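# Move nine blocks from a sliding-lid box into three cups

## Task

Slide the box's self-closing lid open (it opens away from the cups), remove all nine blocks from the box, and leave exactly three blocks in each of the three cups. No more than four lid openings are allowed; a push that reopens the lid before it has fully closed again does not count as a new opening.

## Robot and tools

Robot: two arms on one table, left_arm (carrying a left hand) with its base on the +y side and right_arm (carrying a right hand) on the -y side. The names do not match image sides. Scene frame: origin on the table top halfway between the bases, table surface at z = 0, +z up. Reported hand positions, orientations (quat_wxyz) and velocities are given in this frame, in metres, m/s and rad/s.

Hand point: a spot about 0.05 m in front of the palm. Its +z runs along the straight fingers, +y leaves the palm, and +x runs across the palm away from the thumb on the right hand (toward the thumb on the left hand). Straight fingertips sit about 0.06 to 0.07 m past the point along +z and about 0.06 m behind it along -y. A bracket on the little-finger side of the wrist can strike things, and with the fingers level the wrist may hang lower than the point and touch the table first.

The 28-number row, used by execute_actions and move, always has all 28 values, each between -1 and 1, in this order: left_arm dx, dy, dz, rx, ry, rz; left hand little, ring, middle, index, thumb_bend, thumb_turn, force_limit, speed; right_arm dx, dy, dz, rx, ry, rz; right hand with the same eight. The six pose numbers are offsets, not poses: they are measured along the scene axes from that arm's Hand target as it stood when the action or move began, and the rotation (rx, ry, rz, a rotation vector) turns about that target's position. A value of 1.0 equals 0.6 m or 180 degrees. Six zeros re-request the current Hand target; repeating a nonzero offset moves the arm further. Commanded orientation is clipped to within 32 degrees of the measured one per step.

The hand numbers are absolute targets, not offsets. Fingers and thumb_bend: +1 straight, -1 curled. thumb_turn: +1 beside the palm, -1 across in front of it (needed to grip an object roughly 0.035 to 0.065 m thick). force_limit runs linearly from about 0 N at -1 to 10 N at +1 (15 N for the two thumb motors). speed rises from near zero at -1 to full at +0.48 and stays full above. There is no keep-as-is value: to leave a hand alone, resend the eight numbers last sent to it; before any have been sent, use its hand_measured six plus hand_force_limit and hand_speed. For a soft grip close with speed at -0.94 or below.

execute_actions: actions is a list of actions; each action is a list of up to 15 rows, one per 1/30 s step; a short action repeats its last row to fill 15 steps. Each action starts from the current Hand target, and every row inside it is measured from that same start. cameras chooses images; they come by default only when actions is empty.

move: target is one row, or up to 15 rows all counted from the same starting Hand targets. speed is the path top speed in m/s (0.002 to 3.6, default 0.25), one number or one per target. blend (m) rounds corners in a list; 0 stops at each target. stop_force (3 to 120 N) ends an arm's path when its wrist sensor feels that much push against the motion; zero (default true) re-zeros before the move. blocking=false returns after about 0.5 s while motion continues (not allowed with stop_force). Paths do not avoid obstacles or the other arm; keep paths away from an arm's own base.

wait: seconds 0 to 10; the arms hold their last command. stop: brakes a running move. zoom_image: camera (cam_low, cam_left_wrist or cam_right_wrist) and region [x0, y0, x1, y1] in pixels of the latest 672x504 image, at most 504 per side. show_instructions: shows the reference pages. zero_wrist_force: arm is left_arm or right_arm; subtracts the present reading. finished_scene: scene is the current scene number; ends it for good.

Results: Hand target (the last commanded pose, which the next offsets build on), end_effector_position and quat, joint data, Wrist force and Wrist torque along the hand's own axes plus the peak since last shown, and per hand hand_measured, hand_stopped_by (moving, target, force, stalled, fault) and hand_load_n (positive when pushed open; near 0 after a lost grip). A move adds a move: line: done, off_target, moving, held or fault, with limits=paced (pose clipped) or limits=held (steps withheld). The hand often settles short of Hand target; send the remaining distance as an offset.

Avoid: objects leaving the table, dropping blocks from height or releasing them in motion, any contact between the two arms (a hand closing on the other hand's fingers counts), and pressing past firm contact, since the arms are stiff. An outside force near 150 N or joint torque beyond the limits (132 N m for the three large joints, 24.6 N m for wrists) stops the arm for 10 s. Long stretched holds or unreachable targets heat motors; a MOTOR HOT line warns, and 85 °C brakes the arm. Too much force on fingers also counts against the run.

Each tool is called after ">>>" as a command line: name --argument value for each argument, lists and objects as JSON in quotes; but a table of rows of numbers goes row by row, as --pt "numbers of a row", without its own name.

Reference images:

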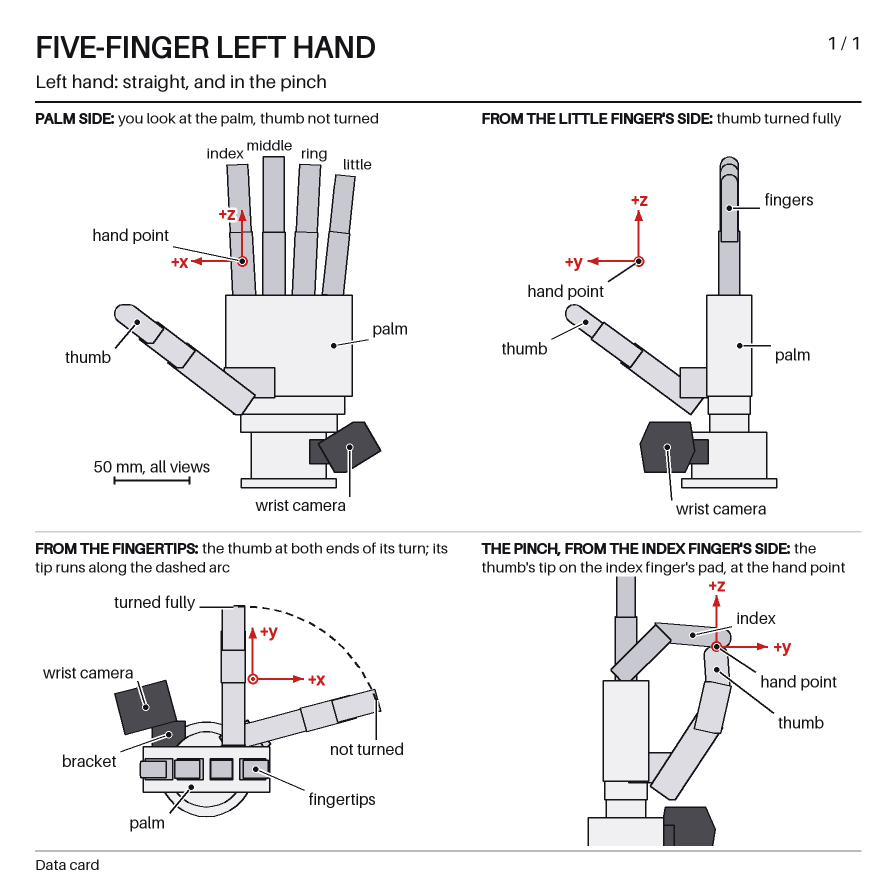

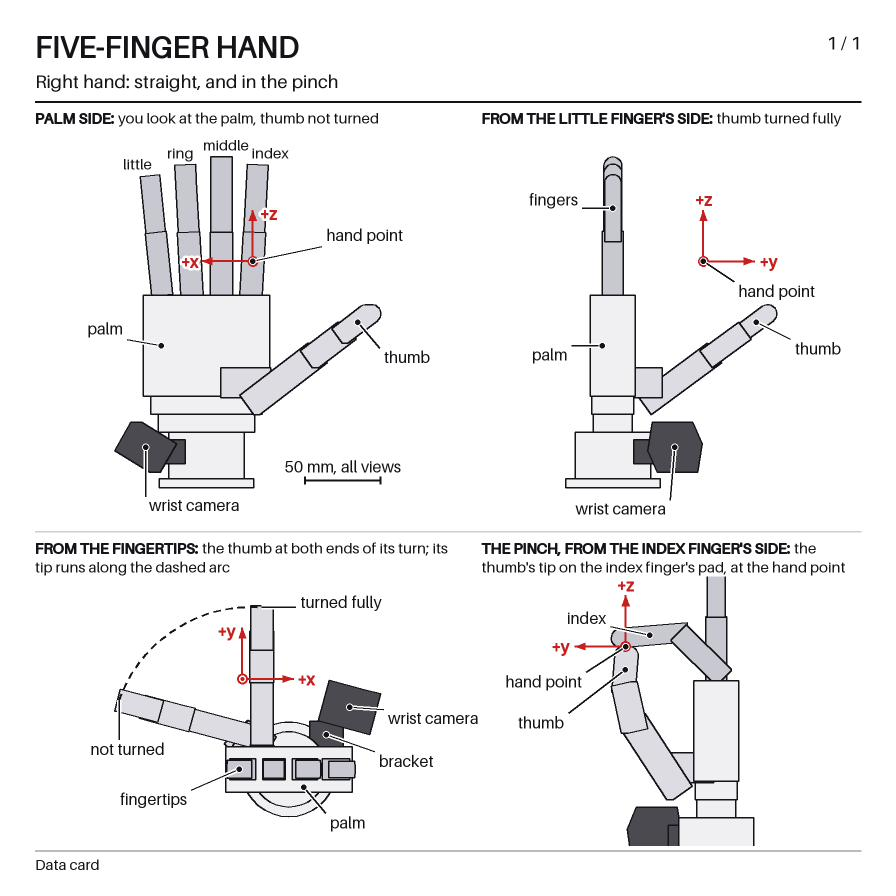

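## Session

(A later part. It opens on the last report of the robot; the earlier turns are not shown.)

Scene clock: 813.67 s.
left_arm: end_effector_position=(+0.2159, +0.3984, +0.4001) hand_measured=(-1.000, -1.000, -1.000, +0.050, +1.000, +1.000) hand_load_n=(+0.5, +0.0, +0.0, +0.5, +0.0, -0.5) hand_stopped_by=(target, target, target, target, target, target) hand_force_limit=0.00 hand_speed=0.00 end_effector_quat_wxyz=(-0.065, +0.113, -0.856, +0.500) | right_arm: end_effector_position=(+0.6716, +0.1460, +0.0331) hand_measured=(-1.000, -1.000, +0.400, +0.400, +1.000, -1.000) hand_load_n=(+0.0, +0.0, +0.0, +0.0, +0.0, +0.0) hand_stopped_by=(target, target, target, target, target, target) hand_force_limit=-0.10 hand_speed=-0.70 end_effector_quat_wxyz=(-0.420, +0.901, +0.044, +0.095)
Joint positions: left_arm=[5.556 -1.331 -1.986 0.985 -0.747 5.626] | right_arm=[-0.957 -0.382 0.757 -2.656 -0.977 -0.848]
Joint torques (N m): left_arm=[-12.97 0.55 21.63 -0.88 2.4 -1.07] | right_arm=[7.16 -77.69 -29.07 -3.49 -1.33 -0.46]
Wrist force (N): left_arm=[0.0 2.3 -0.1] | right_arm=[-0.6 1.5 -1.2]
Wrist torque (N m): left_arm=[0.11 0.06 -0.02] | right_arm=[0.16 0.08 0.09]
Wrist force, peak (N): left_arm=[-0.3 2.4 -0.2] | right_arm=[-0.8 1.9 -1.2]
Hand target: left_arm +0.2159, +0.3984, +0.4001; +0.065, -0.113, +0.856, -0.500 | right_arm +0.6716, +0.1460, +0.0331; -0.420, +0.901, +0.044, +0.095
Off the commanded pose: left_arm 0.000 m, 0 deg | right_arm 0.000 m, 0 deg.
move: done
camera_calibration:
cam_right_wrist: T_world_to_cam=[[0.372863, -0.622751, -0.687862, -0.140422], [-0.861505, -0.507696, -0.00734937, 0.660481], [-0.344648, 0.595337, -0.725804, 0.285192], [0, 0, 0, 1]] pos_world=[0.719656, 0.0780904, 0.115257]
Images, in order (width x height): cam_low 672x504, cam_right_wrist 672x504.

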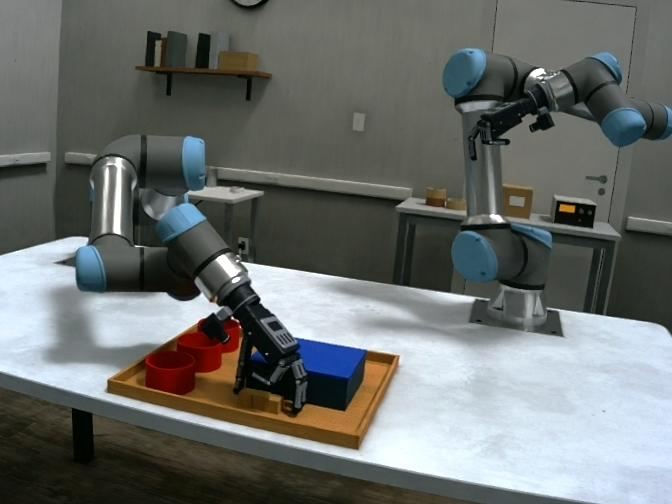

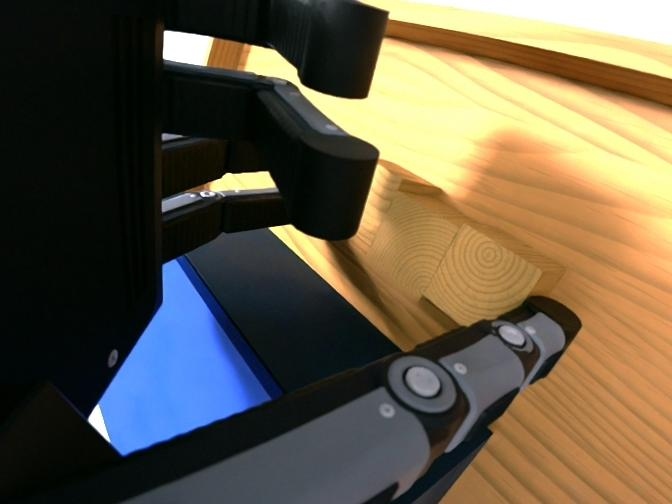

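>>> move --pt "0 0 0 0 0 0 -1 -1 -1 0.05 1 1 0 0 0 0 0.2 0 0 0 -1 -1 0.4 0.4 1 -1 -0.1 -0.7" --pt "0 0 0 0 0 0 -1 -1 -1 0.05 1 1 0 0 -0.3193 0.0483 0.22 0.0738 0.0307 -0.4947 -1 -1 0.12 -1 0.5 -1 -0.1 0" --speed '[0.06, 0.2]' --cameras '["cam_low", "cam_right_wrist"]'

>>> zoom_image --camera "cam_low" --region '[100, 240, 440, 460]'

Scene clock: 856.63 s.
left_arm: end_effector_position=(+0.2159, +0.3984, +0.4001) hand_measured=(-1.000, -1.000, -1.000, +0.050, +1.000, +1.000) hand_load_n=(+0.0, +0.0, +0.0, +0.0, +0.0, -0.5) hand_stopped_by=(target, target, target, target, target, target) hand_force_limit=0.00 hand_speed=0.00 end_effector_quat_wxyz=(-0.065, +0.113, -0.856, +0.500) | right_arm: end_effector_position=(+0.4800, +0.1750, +0.1650) hand_measured=(-1.000, -1.000, +0.120, -1.000, +0.500, -1.000) hand_load_n=(+0.0, +0.0, +0.0, +0.0, +0.0, +0.0) hand_stopped_by=(target, target, target, target, target, target) hand_force_limit=-0.10 hand_speed=0.00 end_effector_quat_wxyz=(+0.326, -0.627, +0.627, -0.326)
Joint positions: left_arm=[5.556 -1.331 -1.986 0.985 -0.747 5.626] | right_arm=[-0.505 -0.721 1.095 -2.565 -2.359 0.782]
Joint torques (N m): left_arm=[-12.61 0.91 21.95 -0.97 2.41 -1.05] | right_arm=[-7.85 -64.84 -10.05 -1.3 -3.06 1.13]
Wrist force (N): left_arm=[0.0 2.2 0.0] | right_arm=[-0.3 2.1 -1.8]
Wrist torque (N m): left_arm=[0.07 0.06 -0.01] | right_arm=[0.30 0.14 0.11]
Wrist force, peak (N): left_arm=[-0.3 2.5 0.1] | right_arm=[-0.5 2.4 -2.2]
Hand target: left_arm +0.2159, +0.3984, +0.4001; +0.065, -0.113, +0.856, -0.500 | right_arm +0.4800, +0.1750, +0.1651; -0.326, +0.627, -0.627, +0.326
Off the commanded pose: left_arm 0.000 m, 0 deg | right_arm 0.000 m, 0 deg.
move: done
camera_calibration:
cam_right_wrist: T_world_to_cam=[[-0.555411, -0.221812, -0.801447, 0.433945], [-0.520883, 0.844073, 0.127367, 0.0888634], [0.648228, 0.488201, -0.584346, -0.183468], [0, 0, 0, 1]] pos_world=[0.406234, 0.110816, 0.229258]
Images, in order (width x height): cam_low 672x504, cam_right_wrist 672x504.

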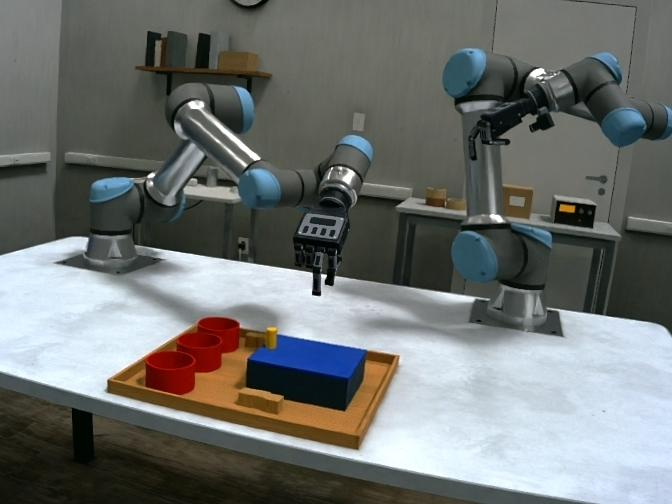

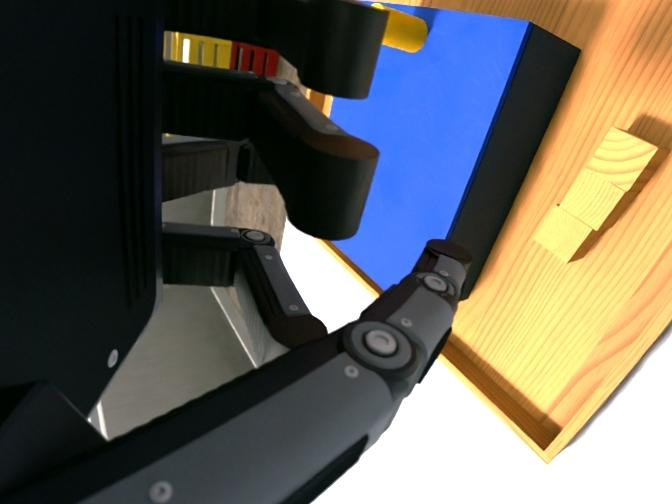

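Scaled by 1.482.

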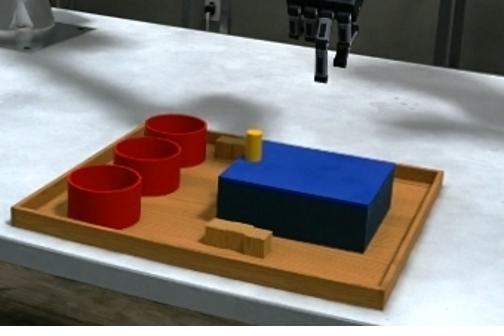

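>>> zoom_image --camera "cam_right_wrist" --region '[500, 90, 672, 290]'

Scaled by 2.520.

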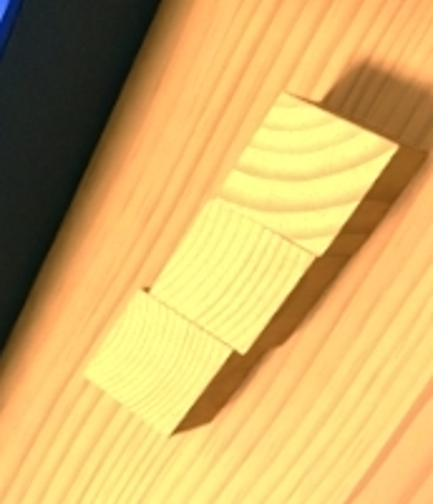

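>>> move --pt "0 0 0 0 0 0 -1 -1 -1 0.05 1 1 0 0 -0.0198 0.029 -0.1417 0 0 0 -1 -1 0.08 -1 0.5 -1 -0.1 0" --speed 0.12 --cameras '["cam_low", "cam_right_wrist"]'

>>> zoom_image --camera "cam_right_wrist" --region '[380, 90, 672, 340]'

Scene clock: 871.87 s.
left_arm: end_effector_position=(+0.2159, +0.3984, +0.4001) hand_measured=(-1.000, -1.000, -1.000, +0.050, +1.000, +1.000) hand_load_n=(+0.0, +0.0, +0.0, +0.0, +0.0, +0.0) hand_stopped_by=(target, target, target, target, target, target) hand_force_limit=0.00 hand_speed=0.00 end_effector_quat_wxyz=(-0.065, +0.113, -0.856, +0.500) | right_arm: end_effector_position=(+0.4680, +0.1925, +0.0801) hand_measured=(-1.000, -1.000, +0.080, -1.000, +0.500, -1.000) hand_load_n=(+0.0, +0.0, +0.0, +0.0, +0.0, +0.0) hand_stopped_by=(target, target, target, target, target, target) hand_force_limit=-0.10 hand_speed=0.00 end_effector_quat_wxyz=(+0.327, -0.627, +0.627, -0.326)
Joint positions: left_arm=[5.556 -1.331 -1.986 0.985 -0.747 5.626] | right_arm=[-0.48 -0.601 1.095 -2.665 -2.373 0.81]
Joint torques (N m): left_arm=[-12.91 0.82 21.7 -0.73 2.35 -1.01] | right_arm=[-7.68 -71.23 -16.56 -1.25 -0.71 -1.4]
Wrist force (N): left_arm=[0.1 2.1 -0.1] | right_arm=[-0.5 1.5 -2.1]
Wrist torque (N m): left_arm=[0.07 0.05 0.00] | right_arm=[0.24 0.18 -0.09]
Wrist force, peak (N): left_arm=[-0.1 2.6 0.2] | right_arm=[-0.5 3.2 -1.2]
Hand target: left_arm +0.2159, +0.3984, +0.4001; +0.065, -0.113, +0.856, -0.500 | right_arm +0.4681, +0.1924, +0.0801; -0.326, +0.627, -0.627, +0.326
Off the commanded pose: left_arm 0.000 m, 0 deg | right_arm 0.000 m, 0 deg.
move: done
camera_calibration:
cam_right_wrist: T_world_to_cam=[[-0.555241, -0.221688, -0.801599, 0.363033], [-0.520977, 0.844003, 0.127448, 0.0787544], [0.648298, 0.488379, -0.58412, -0.234051], [0, 0, 0, 1]] pos_world=[0.394335, 0.128317, 0.144256]
Images, in order (width x height): cam_low 672x504, cam_right_wrist 672x504.

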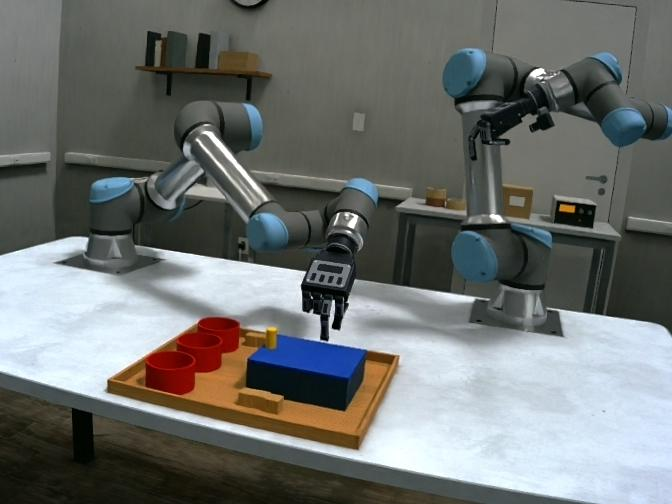

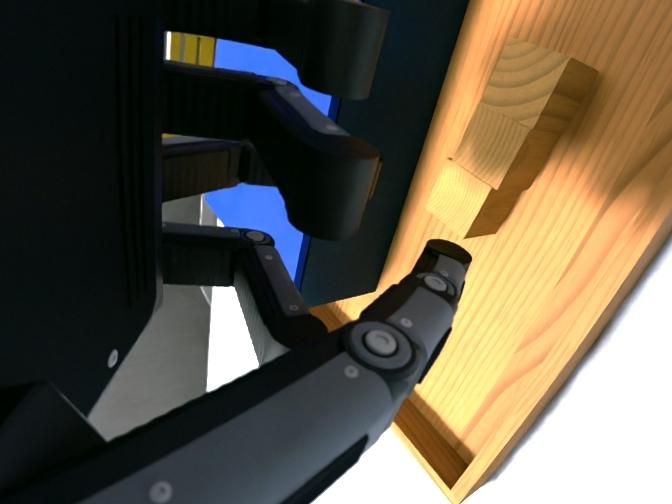

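Scaled by 1.726.

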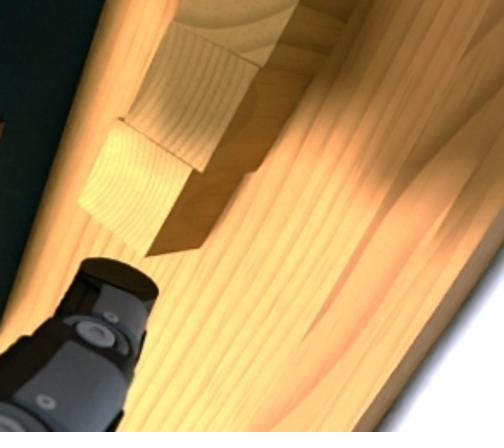

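>>> move --target '[0, 0, 0, 0, 0, 0, -1, -1, -1, 0.05, 1, 1, 0, 0, -0.0017, 0, -0.0808, 0, 0, 0, -1, -1, 0.08, -1, 0.5, -1, -0.1, 0]' --speed 0.04 --stop_force 3 --cameras '["cam_low", "cam_right_wrist"]'

>>> zoom_image --camera "cam_right_wrist" --region '[340, 90, 632, 340]'

Scene clock: 878.73 s.
left_arm: end_effector_position=(+0.2159, +0.3984, +0.4001) hand_measured=(-1.000, -1.000, -1.000, +0.050, +1.000, +1.000) hand_load_n=(+0.0, +0.0, +0.0, +0.0, +0.0, +0.0) hand_stopped_by=(target, target, target, target, target, target) hand_force_limit=0.00 hand_speed=0.00 end_effector_quat_wxyz=(-0.065, +0.113, -0.856, +0.500) | right_arm: end_effector_position=(+0.4671, +0.1924, +0.0316) hand_measured=(-1.000, -1.000, +0.080, -1.000, +0.500, -1.000) hand_load_n=(+0.0, +0.0, +0.5, +0.0, +0.0, +0.0) hand_stopped_by=(target, target, target, target, target, target) hand_force_limit=-0.10 hand_speed=0.00 end_effector_quat_wxyz=(+0.326, -0.627, +0.627, -0.326)
Joint positions: left_arm=[5.556 -1.331 -1.986 0.985 -0.747 5.626] | right_arm=[-0.479 -0.537 1.107 -2.74 -2.373 0.812]
Joint torques (N m): left_arm=[-12.8 0.71 21.74 -0.9 2.32 -1.07] | right_arm=[4.45 -72.77 -27.65 -1.33 -2.13 -0.42]
Wrist force (N): left_arm=[-0.2 1.9 0.1] | right_arm=[-0.5 2.1 -1.5]
Wrist torque (N m): left_arm=[0.03 0.11 -0.02] | right_arm=[0.29 0.16 -0.06]
Wrist force, peak (N): left_arm=[0.0 2.5 -0.1] | right_arm=[-0.5 2.3 -1.9]
Hand target: left_arm +0.2159, +0.3984, +0.4001; +0.065, -0.113, +0.856, -0.500 | right_arm +0.4671, +0.1924, +0.0316; -0.326, +0.627, -0.627, +0.326
Off the commanded pose: left_arm 0.000 m, 0 deg | right_arm 0.000 m, 0 deg.
move: done
camera_calibration:
cam_right_wrist: T_world_to_cam=[[-0.555396, -0.221803, -0.80146, 0.323641], [-0.520938, 0.844031, 0.127415, 0.0844834], [0.648196, 0.488277, -0.584318, -0.26161], [0, 0, 0, 1]] pos_world=[0.393335, 0.128216, 0.0957573]
Images, in order (width x height): cam_low 672x504, cam_right_wrist 672x504.

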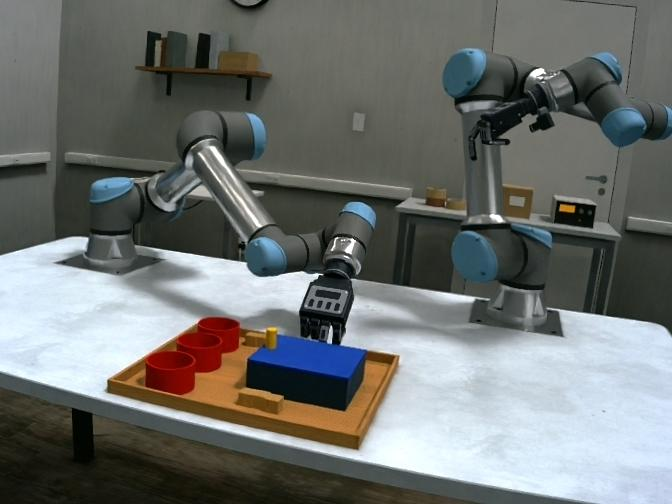

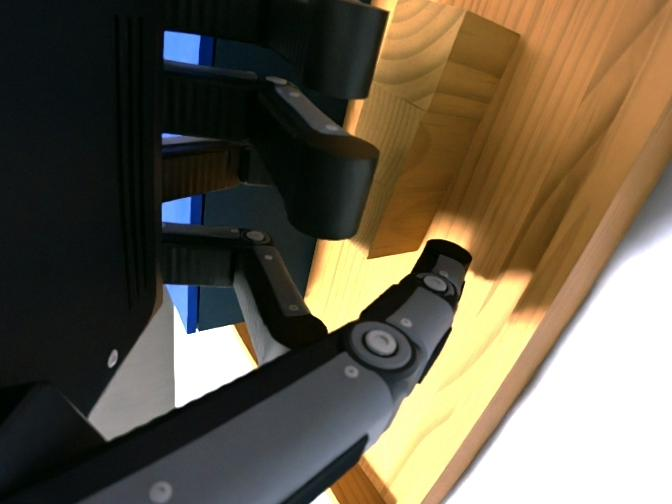

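Scaled by 1.726.

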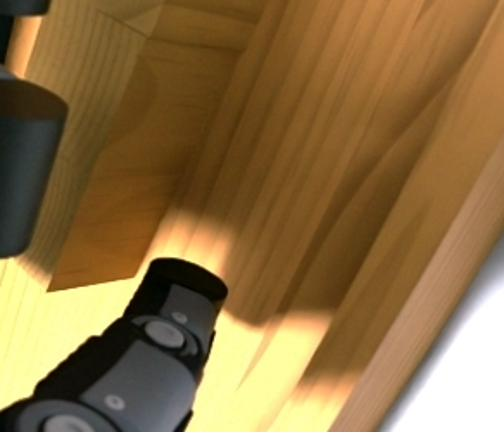

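>>> move --target '[0, 0, 0, 0, 0, 0, -1, -1, -1, 0.05, 1, 1, 0, 0, 0, 0, 0, 0, 0, 0, -1, -1, -0.35, -1, 0.5, -1, -0.4, -0.92]' --speed 0.02 --cameras '["cam_right_wrist"]'

>>> zoom_image --camera "cam_right_wrist" --region '[240, 0, 632, 340]'

Scene clock: 884.03 s.
left_arm: end_effector_position=(+0.2159, +0.3984, +0.4001) hand_measured=(-1.000, -1.000, -1.000, +0.050, +1.000, +1.000) hand_load_n=(+0.0, +0.5, +0.0, +0.0, +0.0, -0.5) hand_stopped_by=(target, target, target, target, target, target) hand_force_limit=0.00 hand_speed=0.00 end_effector_quat_wxyz=(-0.065, +0.113, -0.856, +0.500) | right_arm: end_effector_position=(+0.4671, +0.1924, +0.0316) hand_measured=(-1.000, -1.000, -0.106, -1.000, +0.500, -1.000) hand_load_n=(+0.0, +0.0, +3.0, +0.5, +2.0, -0.5) hand_stopped_by=(target, target, force, target, target, target) hand_force_limit=-0.40 hand_speed=-0.92 end_effector_quat_wxyz=(+0.326, -0.627, +0.627, -0.326)
Joint positions: left_arm=[5.556 -1.331 -1.986 0.985 -0.747 5.626] | right_arm=[-0.479 -0.537 1.107 -2.74 -2.373 0.812]
Joint torques (N m): left_arm=[-13.21 0.47 22.04 -0.89 2.41 -1] | right_arm=[-5.38 -71.69 -27.32 -1.31 0.3 -0.52]
Wrist force (N): left_arm=[-0.2 2.1 0.1] | right_arm=[-0.8 1.4 -1.9]
Wrist torque (N m): left_arm=[0.06 0.11 -0.02] | right_arm=[0.23 0.22 -0.09]
Wrist force, peak (N): left_arm=[-0.1 2.5 0.1] | right_arm=[-0.8 2.4 -1.7]
Hand target: left_arm +0.2159, +0.3984, +0.4001; +0.065, -0.113, +0.856, -0.500 | right_arm +0.4671, +0.1924, +0.0316; -0.326, +0.627, -0.627, +0.326
Off the commanded pose: left_arm 0.000 m, 0 deg | right_arm 0.000 m, 0 deg.
move: done
camera_calibration:
cam_right_wrist: T_world_to_cam=[[-0.555396, -0.221803, -0.80146, 0.323641], [-0.520938, 0.844031, 0.127415, 0.0844834], [0.648196, 0.488277, -0.584318, -0.26161], [0, 0, 0, 1]] pos_world=[0.393335, 0.128216, 0.0957573]
Images, in order (width x height): cam_right_wrist 672x504.

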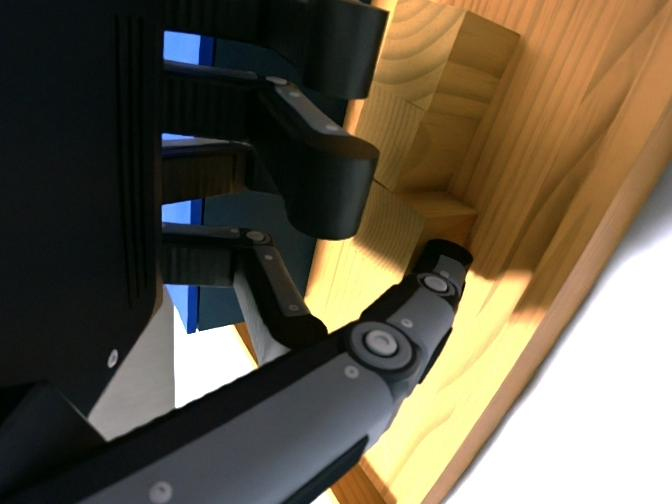

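Scaled by 1.286.

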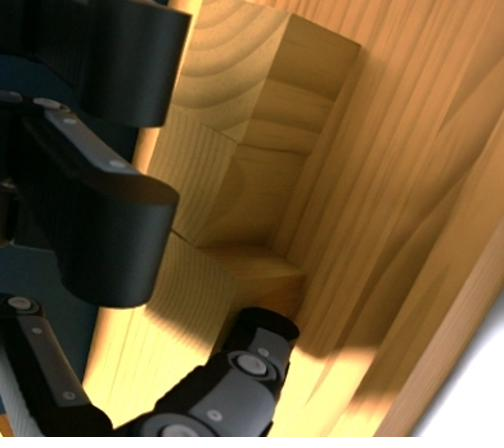

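>>> move --pt "0 0 0 0 0 0 -1 -1 -1 0.05 1 1 0 0 0 0 0.1667 0 0 0 -1 -1 -0.35 -1 0.5 -1 -0.4 -0.92" --pt "0 0 0 0 0 0 -1 -1 -1 0.05 1 1 0 0 0.24 -0.3373 0.2167 0 0 0 -1 -1 -0.35 -1 0.5 -1 -0.4 -0.92" --speed '[0.06, 0.15]' --blend '[0.02, 0]' --cameras '["cam_low", "cam_right_wrist"]'

>>> zoom_image --camera "cam_low" --region '[100, 240, 440, 460]'

Scene clock: 895.33 s.
left_arm: end_effector_position=(+0.2159, +0.3984, +0.4001) hand_measured=(-1.000, -1.000, -1.000, +0.050, +1.000, +1.000) hand_load_n=(+0.0, +0.0, +0.0, +0.0, +0.0, +0.0) hand_stopped_by=(target, target, target, target, target, target) hand_force_limit=0.00 hand_speed=0.00 end_effector_quat_wxyz=(-0.065, +0.113, -0.856, +0.500) | right_arm: end_effector_position=(+0.6110, -0.0100, +0.1617) hand_measured=(-1.000, -1.000, -0.106, -1.000, +0.500, -1.000) hand_load_n=(+0.0, +0.0, +3.0, +0.0, +2.5, +0.0) hand_stopped_by=(target, target, force, target, target, target) hand_force_limit=-0.40 hand_speed=-0.92 end_effector_quat_wxyz=(+0.326, -0.627, +0.627, -0.326)
Joint positions: left_arm=[5.556 -1.331 -1.986 0.985 -0.747 5.626] | right_arm=[-0.812 -0.901 1.476 -2.958 -2.155 0.483]
Joint torques (N m): left_arm=[-12.85 0.41 21.78 -0.82 2.47 -1.07] | right_arm=[-0.71 -39.75 -27.68 -1.49 -2.54 0.75]
Wrist force (N): left_arm=[0.1 2.0 -0.2] | right_arm=[0.0 1.8 -1.1]
Wrist torque (N m): left_arm=[0.05 0.06 -0.01] | right_arm=[0.18 0.03 -0.01]
Wrist force, peak (N): left_arm=[-0.4 2.6 0.1] | right_arm=[-1.2 2.3 -2.2]
Hand target: left_arm +0.2159, +0.3984, +0.4001; +0.065, -0.113, +0.856, -0.500 | right_arm +0.6111, -0.0100, +0.1616; -0.326, +0.627, -0.627, +0.326
Off the commanded pose: left_arm 0.000 m, 0 deg | right_arm 0.000 m, 0 deg.
move: done
camera_calibration:
cam_right_wrist: T_world_to_cam=[[-0.555344, -0.221764, -0.801507, 0.462925], [-0.520947, 0.844025, 0.127422, 0.313704], [0.648235, 0.488306, -0.584251, -0.180073], [0, 0, 0, 1]] pos_world=[0.537235, -0.0741834, 0.225857]
Images, in order (width x height): cam_low 672x504, cam_right_wrist 672x504.

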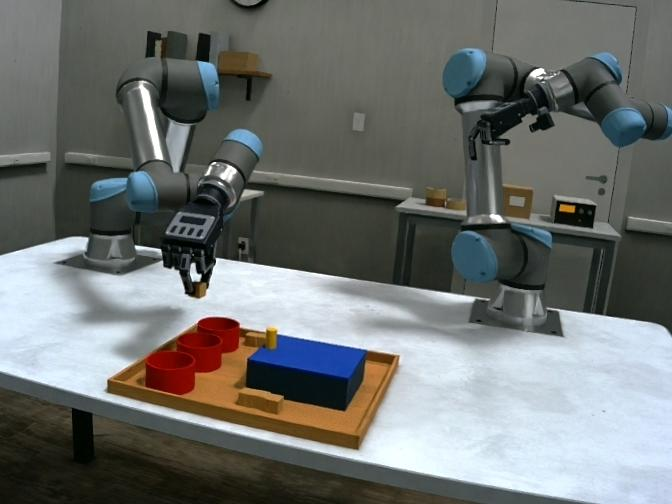

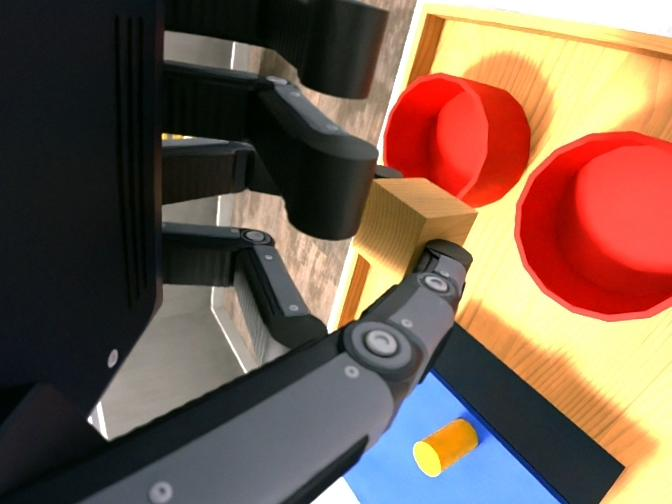

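Scaled by 1.482.

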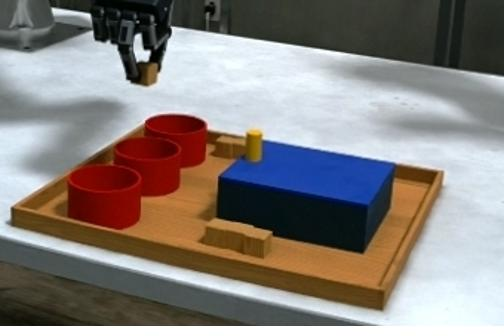

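>>> zoom_image --camera "cam_low" --region '[130, 300, 260, 410]'

>>> zoom_image --camera "cam_right_wrist" --region '[340, 40, 672, 340]'

Scaled by 3.877.

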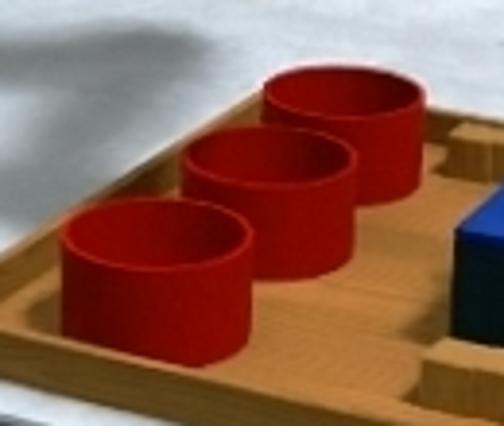

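Scaled by 1.518.

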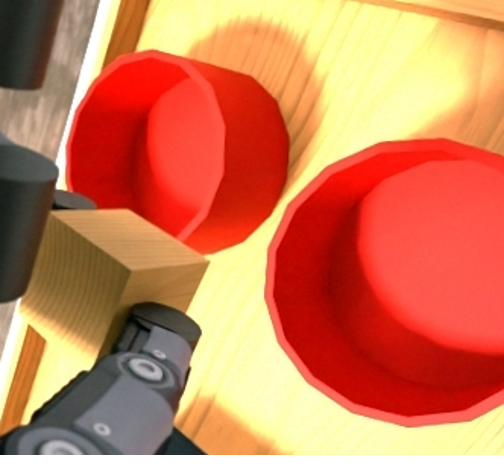

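>>> move --pt "0 0 0 0 0 0 -1 -1 -1 0.05 1 1 0 0 -0.0358 -0.0197 -0.1 0 0 0 -1 -1 -0.35 -1 0.5 -1 -0.4 -0.92" --speed 0.08 --cameras '["cam_low", "cam_right_wrist"]'

>>> zoom_image --camera "cam_right_wrist" --region '[240, 50, 672, 400]'

>>> zoom_image --camera "cam_low" --region '[100, 240, 300, 420]'

Scene clock: 927.37 s.
left_arm: end_effector_position=(+0.2159, +0.3984, +0.4001) hand_measured=(-1.000, -1.000, -1.000, +0.050, +1.000, +1.000) hand_load_n=(+0.0, +0.0, +0.0, +0.0, +0.0, -0.5) hand_stopped_by=(target, target, target, target, target, target) hand_force_limit=0.00 hand_speed=0.00 end_effector_quat_wxyz=(-0.065, +0.113, -0.856, +0.500) | right_arm: end_effector_position=(+0.5895, -0.0218, +0.1014) hand_measured=(-1.000, -1.000, -0.106, -1.000, +0.500, -1.000) hand_load_n=(+0.5, +0.0, +3.0, +0.0, +2.5, +0.0) hand_stopped_by=(target, target, force, target, target, target) hand_force_limit=-0.40 hand_speed=-0.92 end_effector_quat_wxyz=(+0.326, -0.627, +0.627, -0.326)
Joint positions: left_arm=[5.556 -1.331 -1.986 0.985 -0.747 5.626] | right_arm=[-0.803 -0.858 1.589 -3.109 -2.162 0.49]
Joint torques (N m): left_arm=[-12.87 0.38 21.77 -0.9 2.47 -1.04] | right_arm=[-2.82 -61.77 -26.66 -1.17 -1.15 -0.66]
Wrist force (N): left_arm=[-0.3 1.8 0.0] | right_arm=[-0.4 2.0 -1.1]
Wrist torque (N m): left_arm=[0.03 0.10 -0.03] | right_arm=[0.22 0.10 -0.02]
Wrist force, peak (N): left_arm=[-0.1 2.5 -0.1] | right_arm=[0.0 2.9 -1.3]
Hand target: left_arm +0.2159, +0.3984, +0.4001; +0.065, -0.113, +0.856, -0.500 | right_arm +0.5896, -0.0218, +0.1016; -0.326, +0.627, -0.627, +0.326
Off the commanded pose: left_arm 0.000 m, 0 deg | right_arm 0.000 m, 0 deg.
move: done
camera_calibration:
cam_right_wrist: T_world_to_cam=[[-0.555509, -0.221987, -0.801331, 0.400211], [-0.520944, 0.844042, 0.127317, 0.320204], [0.648095, 0.488174, -0.584516, -0.195504], [0, 0, 0, 1]] pos_world=[0.515834, -0.0859841, 0.165658]
Images, in order (width x height): cam_low 672x504, cam_right_wrist 672x504.

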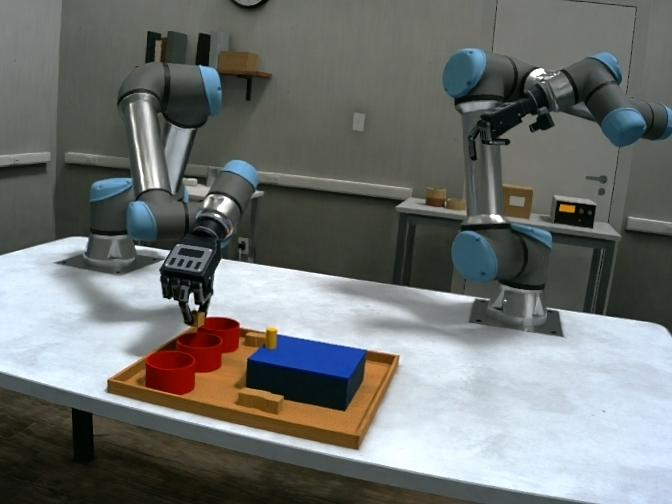

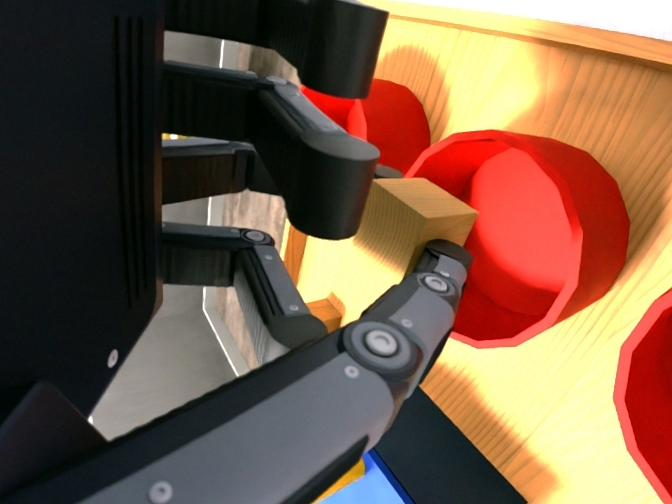

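Scaled by 1.167.

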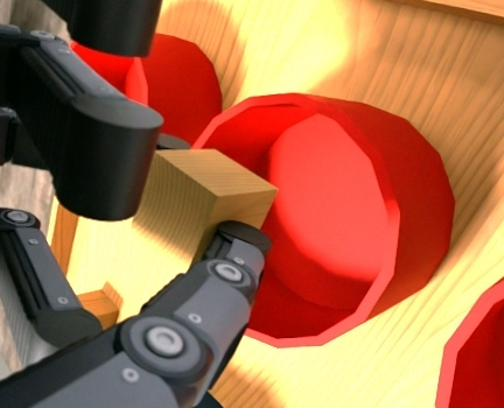

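Scaled by 2.520.

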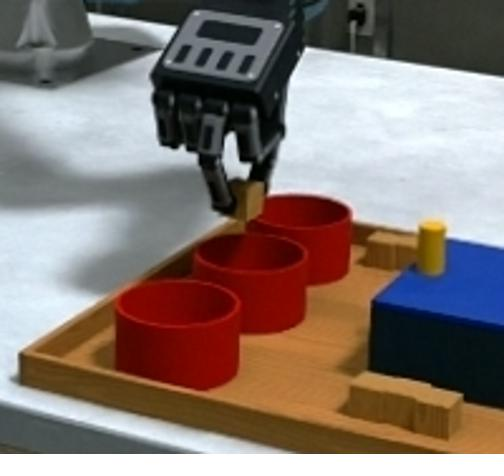

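>>> move --pt "0 0 0 0 0 0 -1 -1 -1 0.05 1 1 0 0 0 0 -0.0717 0 0 0 -1 -1 -0.35 -1 0.5 -1 -0.4 -0.92" --speed 0.03 --stop_force 3 --cameras '["cam_low", "cam_right_wrist"]'

>>> zoom_image --camera "cam_right_wrist" --region '[240, 50, 672, 400]'

>>> zoom_image --camera "cam_low" --region '[100, 240, 300, 420]'

Scene clock: 937.70 s.
left_arm: end_effector_position=(+0.2159, +0.3984, +0.4001) hand_measured=(-1.000, -1.000, -1.000, +0.050, +1.000, +1.000) hand_load_n=(+0.0, +0.0, +0.0, +0.0, +0.0, -0.5) hand_stopped_by=(target, target, target, target, target, target) hand_force_limit=0.00 hand_speed=0.00 end_effector_quat_wxyz=(-0.065, +0.113, -0.856, +0.500) | right_arm: end_effector_position=(+0.5896, -0.0218, +0.0586) hand_measured=(-1.000, -1.000, -0.106, -1.000, +0.500, -1.000) hand_load_n=(+0.0, +0.0, +3.0, +0.0, +2.5, +0.0) hand_stopped_by=(target, target, force, target, target, target) hand_force_limit=-0.40 hand_speed=-0.92 end_effector_quat_wxyz=(+0.326, -0.627, +0.627, -0.326)
Joint positions: left_arm=[5.556 -1.331 -1.986 0.985 -0.747 5.626] | right_arm=[-0.803 -0.788 1.598 -3.189 -2.162 0.49]
Joint torques (N m): left_arm=[-13.27 0.6 22.44 -0.79 2.36 -1.01] | right_arm=[-7.19 -62.94 -18.06 -1.24 0.76 -0.9]
Wrist force (N): left_arm=[0.0 1.9 0.5] | right_arm=[-0.3 2.1 -1.0]
Wrist torque (N m): left_arm=[0.00 0.08 -0.01] | right_arm=[0.23 0.09 0.00]
Wrist force, peak (N): left_arm=[-0.2 2.5 0.1] | right_arm=[-0.1 2.5 -1.1]
Hand target: left_arm +0.2159, +0.3984, +0.4001; +0.065, -0.113, +0.856, -0.500 | right_arm +0.5896, -0.0218, +0.0586; -0.326, +0.627, -0.627, +0.326
Off the commanded pose: left_arm 0.000 m, 0 deg | right_arm 0.000 m, 0 deg.
move: done
camera_calibration:
cam_right_wrist: T_world_to_cam=[[-0.555396, -0.221803, -0.80146, 0.365806], [-0.520938, 0.844031, 0.127415, 0.32565], [0.648196, 0.488277, -0.584318, -0.220649], [0, 0, 0, 1]] pos_world=[0.515835, -0.0859835, 0.122757]
Images, in order (width x height): cam_low 672x504, cam_right_wrist 672x504.

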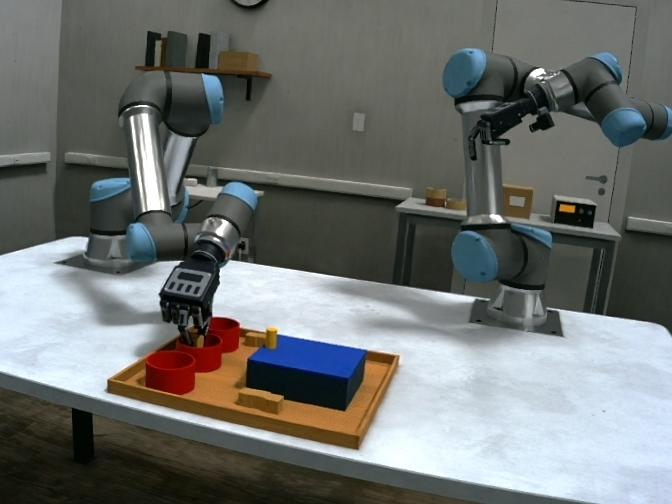

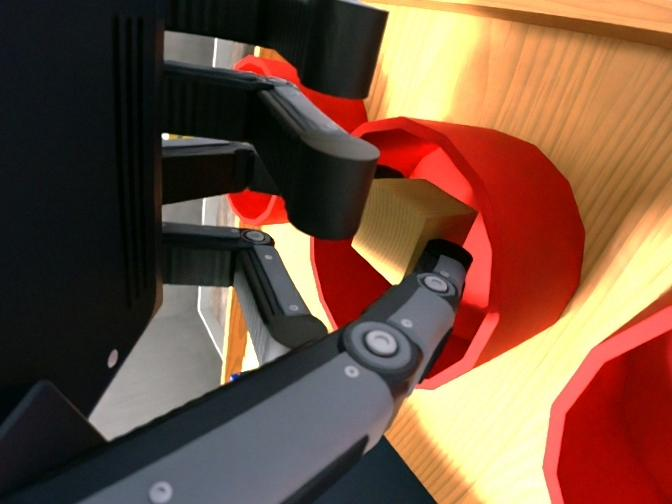

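Scaled by 1.167.

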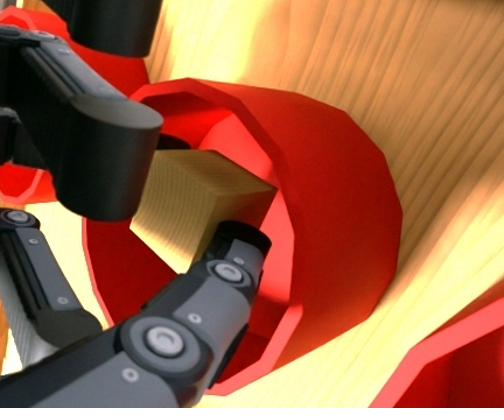

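Scaled by 2.520.

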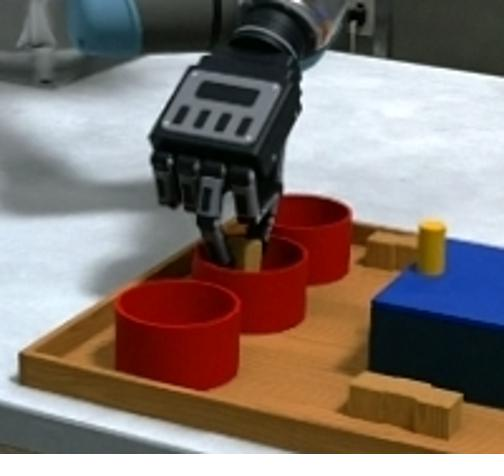

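>>> move --pt "0 0 0 0 0 0 -1 -1 -1 0.05 1 1 0 0 0 0 -0.02 0 0 0 -1 -1 -0.35 -1 0.5 -1 -0.4 -0.92" --speed 0.02 --stop_force 3 --cameras '["cam_low", "cam_right_wrist"]'

>>> zoom_image --camera "cam_low" --region '[130, 270, 260, 400]'

Scene clock: 941.50 s.
left_arm: end_effector_position=(+0.2159, +0.3984, +0.4001) hand_measured=(-1.000, -1.000, -1.000, +0.050, +1.000, +1.000) hand_load_n=(+0.0, +0.0, +0.0, +0.0, +0.0, -0.5) hand_stopped_by=(target, target, target, target, target, target) hand_force_limit=0.00 hand_speed=0.00 end_effector_quat_wxyz=(-0.065, +0.113, -0.856, +0.500) | right_arm: end_effector_position=(+0.5896, -0.0218, +0.0464) hand_measured=(-1.000, -1.000, -0.106, -1.000, +0.500, -1.000) hand_load_n=(+0.0, +0.5, +3.0, +0.0, +2.0, -0.5) hand_stopped_by=(target, target, force, target, target, target) hand_force_limit=-0.40 hand_speed=-0.92 end_effector_quat_wxyz=(+0.326, -0.627, +0.627, -0.326)
Joint positions: left_arm=[5.556 -1.331 -1.986 0.985 -0.747 5.626] | right_arm=[-0.803 -0.767 1.599 -3.211 -2.162 0.49]
Joint torques (N m): left_arm=[-12.82 0.55 21.09 -0.85 2.38 -1.05] | right_arm=[-8.02 -57.9 -4.64 -0.73 0.63 -0.21]
Wrist force (N): left_arm=[-0.1 2.2 0.1] | right_arm=[-0.6 -0.9 -3.0]
Wrist torque (N m): left_arm=[0.08 0.09 -0.03] | right_arm=[0.06 0.14 -0.07]
Wrist force, peak (N): left_arm=[-0.3 2.8 0.0] | right_arm=[-0.4 -0.6 -3.6]
Hand target: left_arm +0.2159, +0.3984, +0.4001; +0.065, -0.113, +0.856, -0.500 | right_arm +0.5896, -0.0218, +0.0465; -0.326, +0.627, -0.627, +0.326
Off the commanded pose: left_arm 0.000 m, 0 deg | right_arm 0.000 m, 0 deg.
move: contact (right_arm)
camera_calibration:
cam_right_wrist: T_world_to_cam=[[-0.555411, -0.221812, -0.801447, 0.356034], [-0.520883, 0.844073, 0.127367, 0.327184], [0.648228, 0.488201, -0.584346, -0.227797], [0, 0, 0, 1]] pos_world=[0.515834, -0.0859836, 0.110558]
Images, in order (width x height): cam_low 672x504, cam_right_wrist 672x504.

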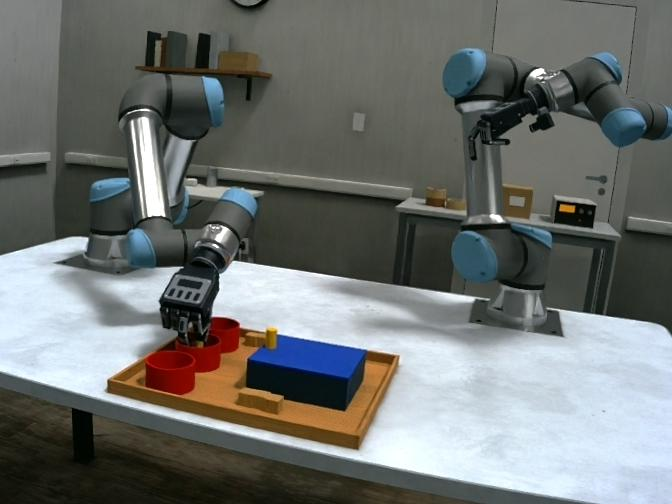

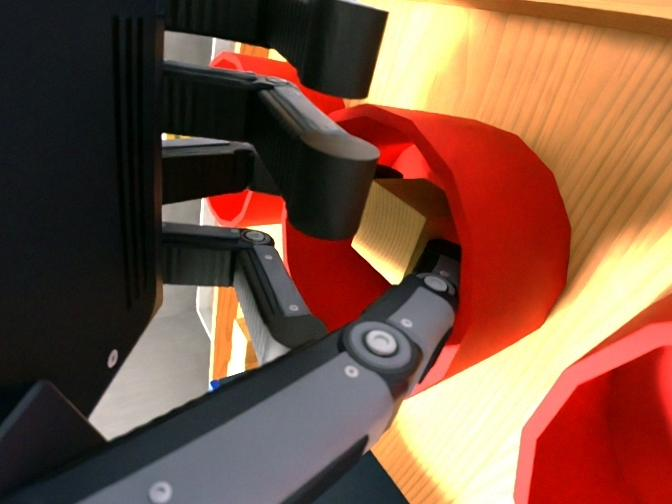

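Scaled by 3.877.

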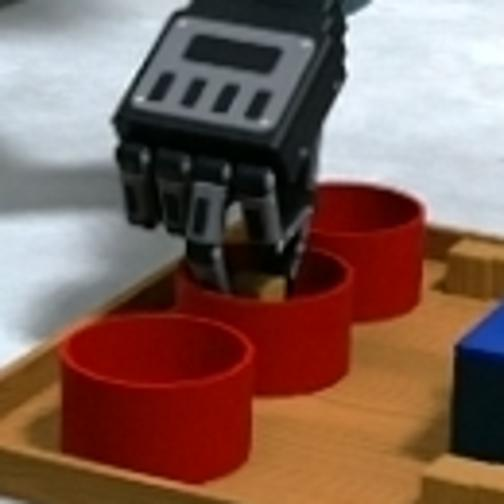

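>>> move --pt "0 0 0 0 0 0 -1 -1 -1 0.05 1 1 0 0 0 0 0.0017 0 0 0 -1 -1 -0.35 -1 0.5 -1 -0.4 -0.92" --speed 0.02

>>> move --pt "0 0 0 0 0 0 -1 -1 -1 0.05 1 1 0 0 0 0 0 0 0 0 -1 -1 -0.02 -1 0.5 -1 -0.4 -0.8" --speed 0.02 --cameras '["cam_low", "cam_right_wrist"]'

>>> zoom_image --camera "cam_low" --region '[130, 270, 260, 400]'

Scene clock: 946.83 s.
left_arm: end_effector_position=(+0.2159, +0.3984, +0.4001) hand_measured=(-1.000, -1.000, -1.000, +0.050, +1.000, +1.000) hand_load_n=(+0.0, +0.0, +0.5, +0.0, +0.0, +0.0) hand_stopped_by=(target, target, target, target, target, target) hand_force_limit=0.00 hand_speed=0.00 end_effector_quat_wxyz=(-0.065, +0.113, -0.856, +0.500) | right_arm: end_effector_position=(+0.5896, -0.0218, +0.0475) hand_measured=(-1.000, -1.000, -0.106, -1.000, +0.500, -1.000) hand_load_n=(+0.0, +0.0, +3.0, +0.0, +2.5, +0.0) hand_stopped_by=(target, target, force, target, target, target) hand_force_limit=-0.40 hand_speed=-0.92 end_effector_quat_wxyz=(+0.326, -0.627, +0.627, -0.326)
Joint positions: left_arm=[5.556 -1.331 -1.986 0.985 -0.747 5.626] | right_arm=[-0.803 -0.769 1.599 -3.209 -2.162 0.49]
Joint torques (N m): left_arm=[-13.08 0.49 21.55 -0.94 2.46 -1.05] | right_arm=[-6.94 -59.65 -10.17 -1.71 0.69 -0.25]
Wrist force (N): left_arm=[0.0 1.7 0.1] | right_arm=[-0.4 2.1 -1.3]
Wrist torque (N m): left_arm=[0.00 0.07 0.00] | right_arm=[0.24 0.12 0.00]
Wrist force, peak (N): left_arm=[-0.2 2.6 0.1] | right_arm=[-0.8 -1.3 -3.5]
Hand target: left_arm +0.2159, +0.3984, +0.4001; +0.065, -0.113, +0.856, -0.500 | right_arm +0.5896, -0.0218, +0.0475; -0.326, +0.627, -0.627, +0.326
Off the commanded pose: left_arm 0.000 m, 0 deg | right_arm 0.000 m, 0 deg.
move: done

Scene clock: 947.33 s.
left_arm: end_effector_position=(+0.2159, +0.3984, +0.4001) hand_measured=(-1.000, -1.000, -1.000, +0.050, +1.000, +1.000) hand_load_n=(+0.0, +0.5, +0.0, +0.0, +0.0, +0.0) hand_stopped_by=(target, target, target, target, target, target) hand_force_limit=0.00 hand_speed=0.00 end_effector_quat_wxyz=(-0.065, +0.113, -0.856, +0.500) | right_arm: end_effector_position=(+0.5896, -0.0218, +0.0475) hand_measured=(-1.000, -1.000, -0.020, -1.000, +0.500, -1.000) hand_load_n=(-0.5, +0.0, -3.0, +0.0, -3.0, -1.0) hand_stopped_by=(target, target, target, target, target, target) hand_force_limit=-0.40 hand_speed=-0.80 end_effector_quat_wxyz=(+0.326, -0.627, +0.627, -0.326)
Joint positions: left_arm=[5.556 -1.331 -1.986 0.985 -0.747 5.626] | right_arm=[-0.803 -0.769 1.599 -3.209 -2.162 0.49]
Joint torques (N m): left_arm=[-12.76 0.7 21.62 -0.85 2.36 -1.02] | right_arm=[-7.32 -55.82 -14.31 -3.09 0.72 -0.31]
Wrist force (N): left_arm=[-0.5 2.0 -0.1] | right_arm=[-0.3 0.6 -2.2]
Wrist torque (N m): left_arm=[0.05 0.15 -0.04] | right_arm=[0.15 0.11 -0.03]
Wrist force, peak (N): left_arm=[-0.4 2.3 0.1] | right_arm=[-0.8 1.1 -2.2]
Hand target: left_arm +0.2159, +0.3984, +0.4001; +0.065, -0.113, +0.856, -0.500 | right_arm +0.5896, -0.0218, +0.0475; -0.326, +0.627, -0.627, +0.326
Off the commanded pose: left_arm 0.000 m, 0 deg | right_arm 0.000 m, 0 deg.
move: done
camera_calibration:
cam_right_wrist: T_world_to_cam=[[-0.555396, -0.221803, -0.80146, 0.35691], [-0.520938, 0.844031, 0.127415, 0.327064], [0.648196, 0.488277, -0.584318, -0.227135], [0, 0, 0, 1]] pos_world=[0.515835, -0.0859835, 0.111657]
Images, in order (width x height): cam_low 672x504, cam_right_wrist 672x504.

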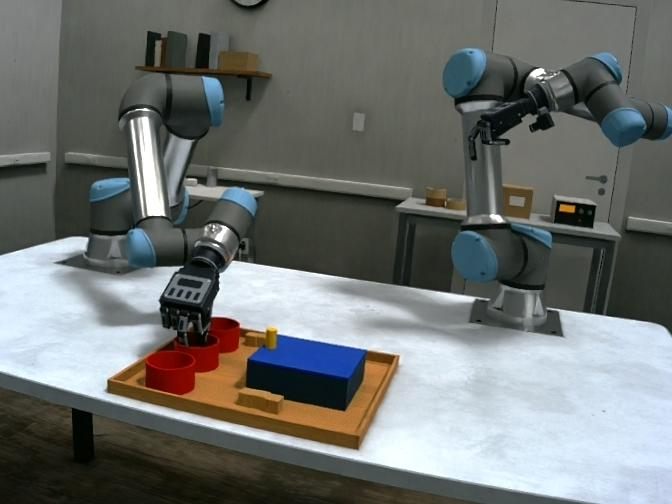

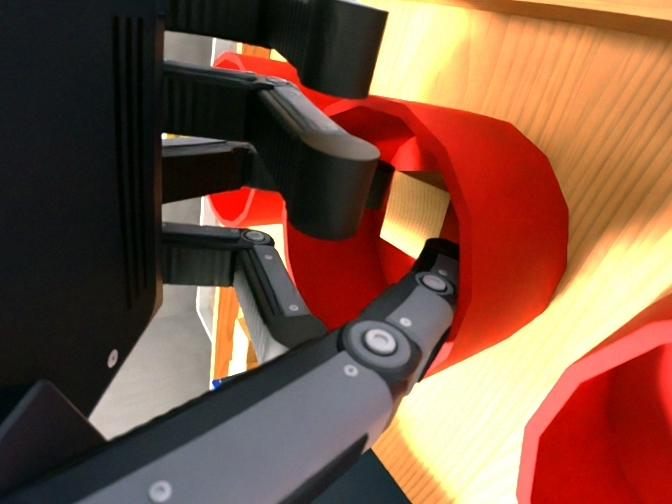

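Scaled by 3.877.

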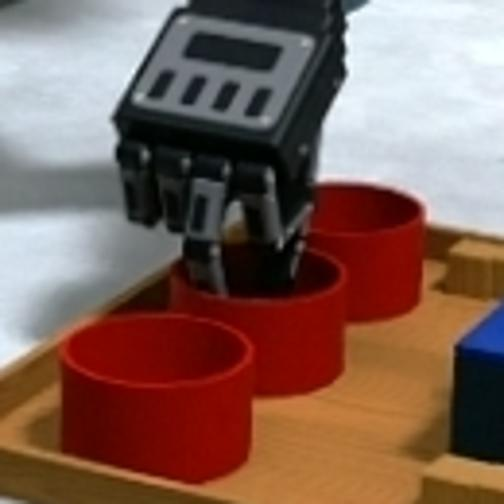

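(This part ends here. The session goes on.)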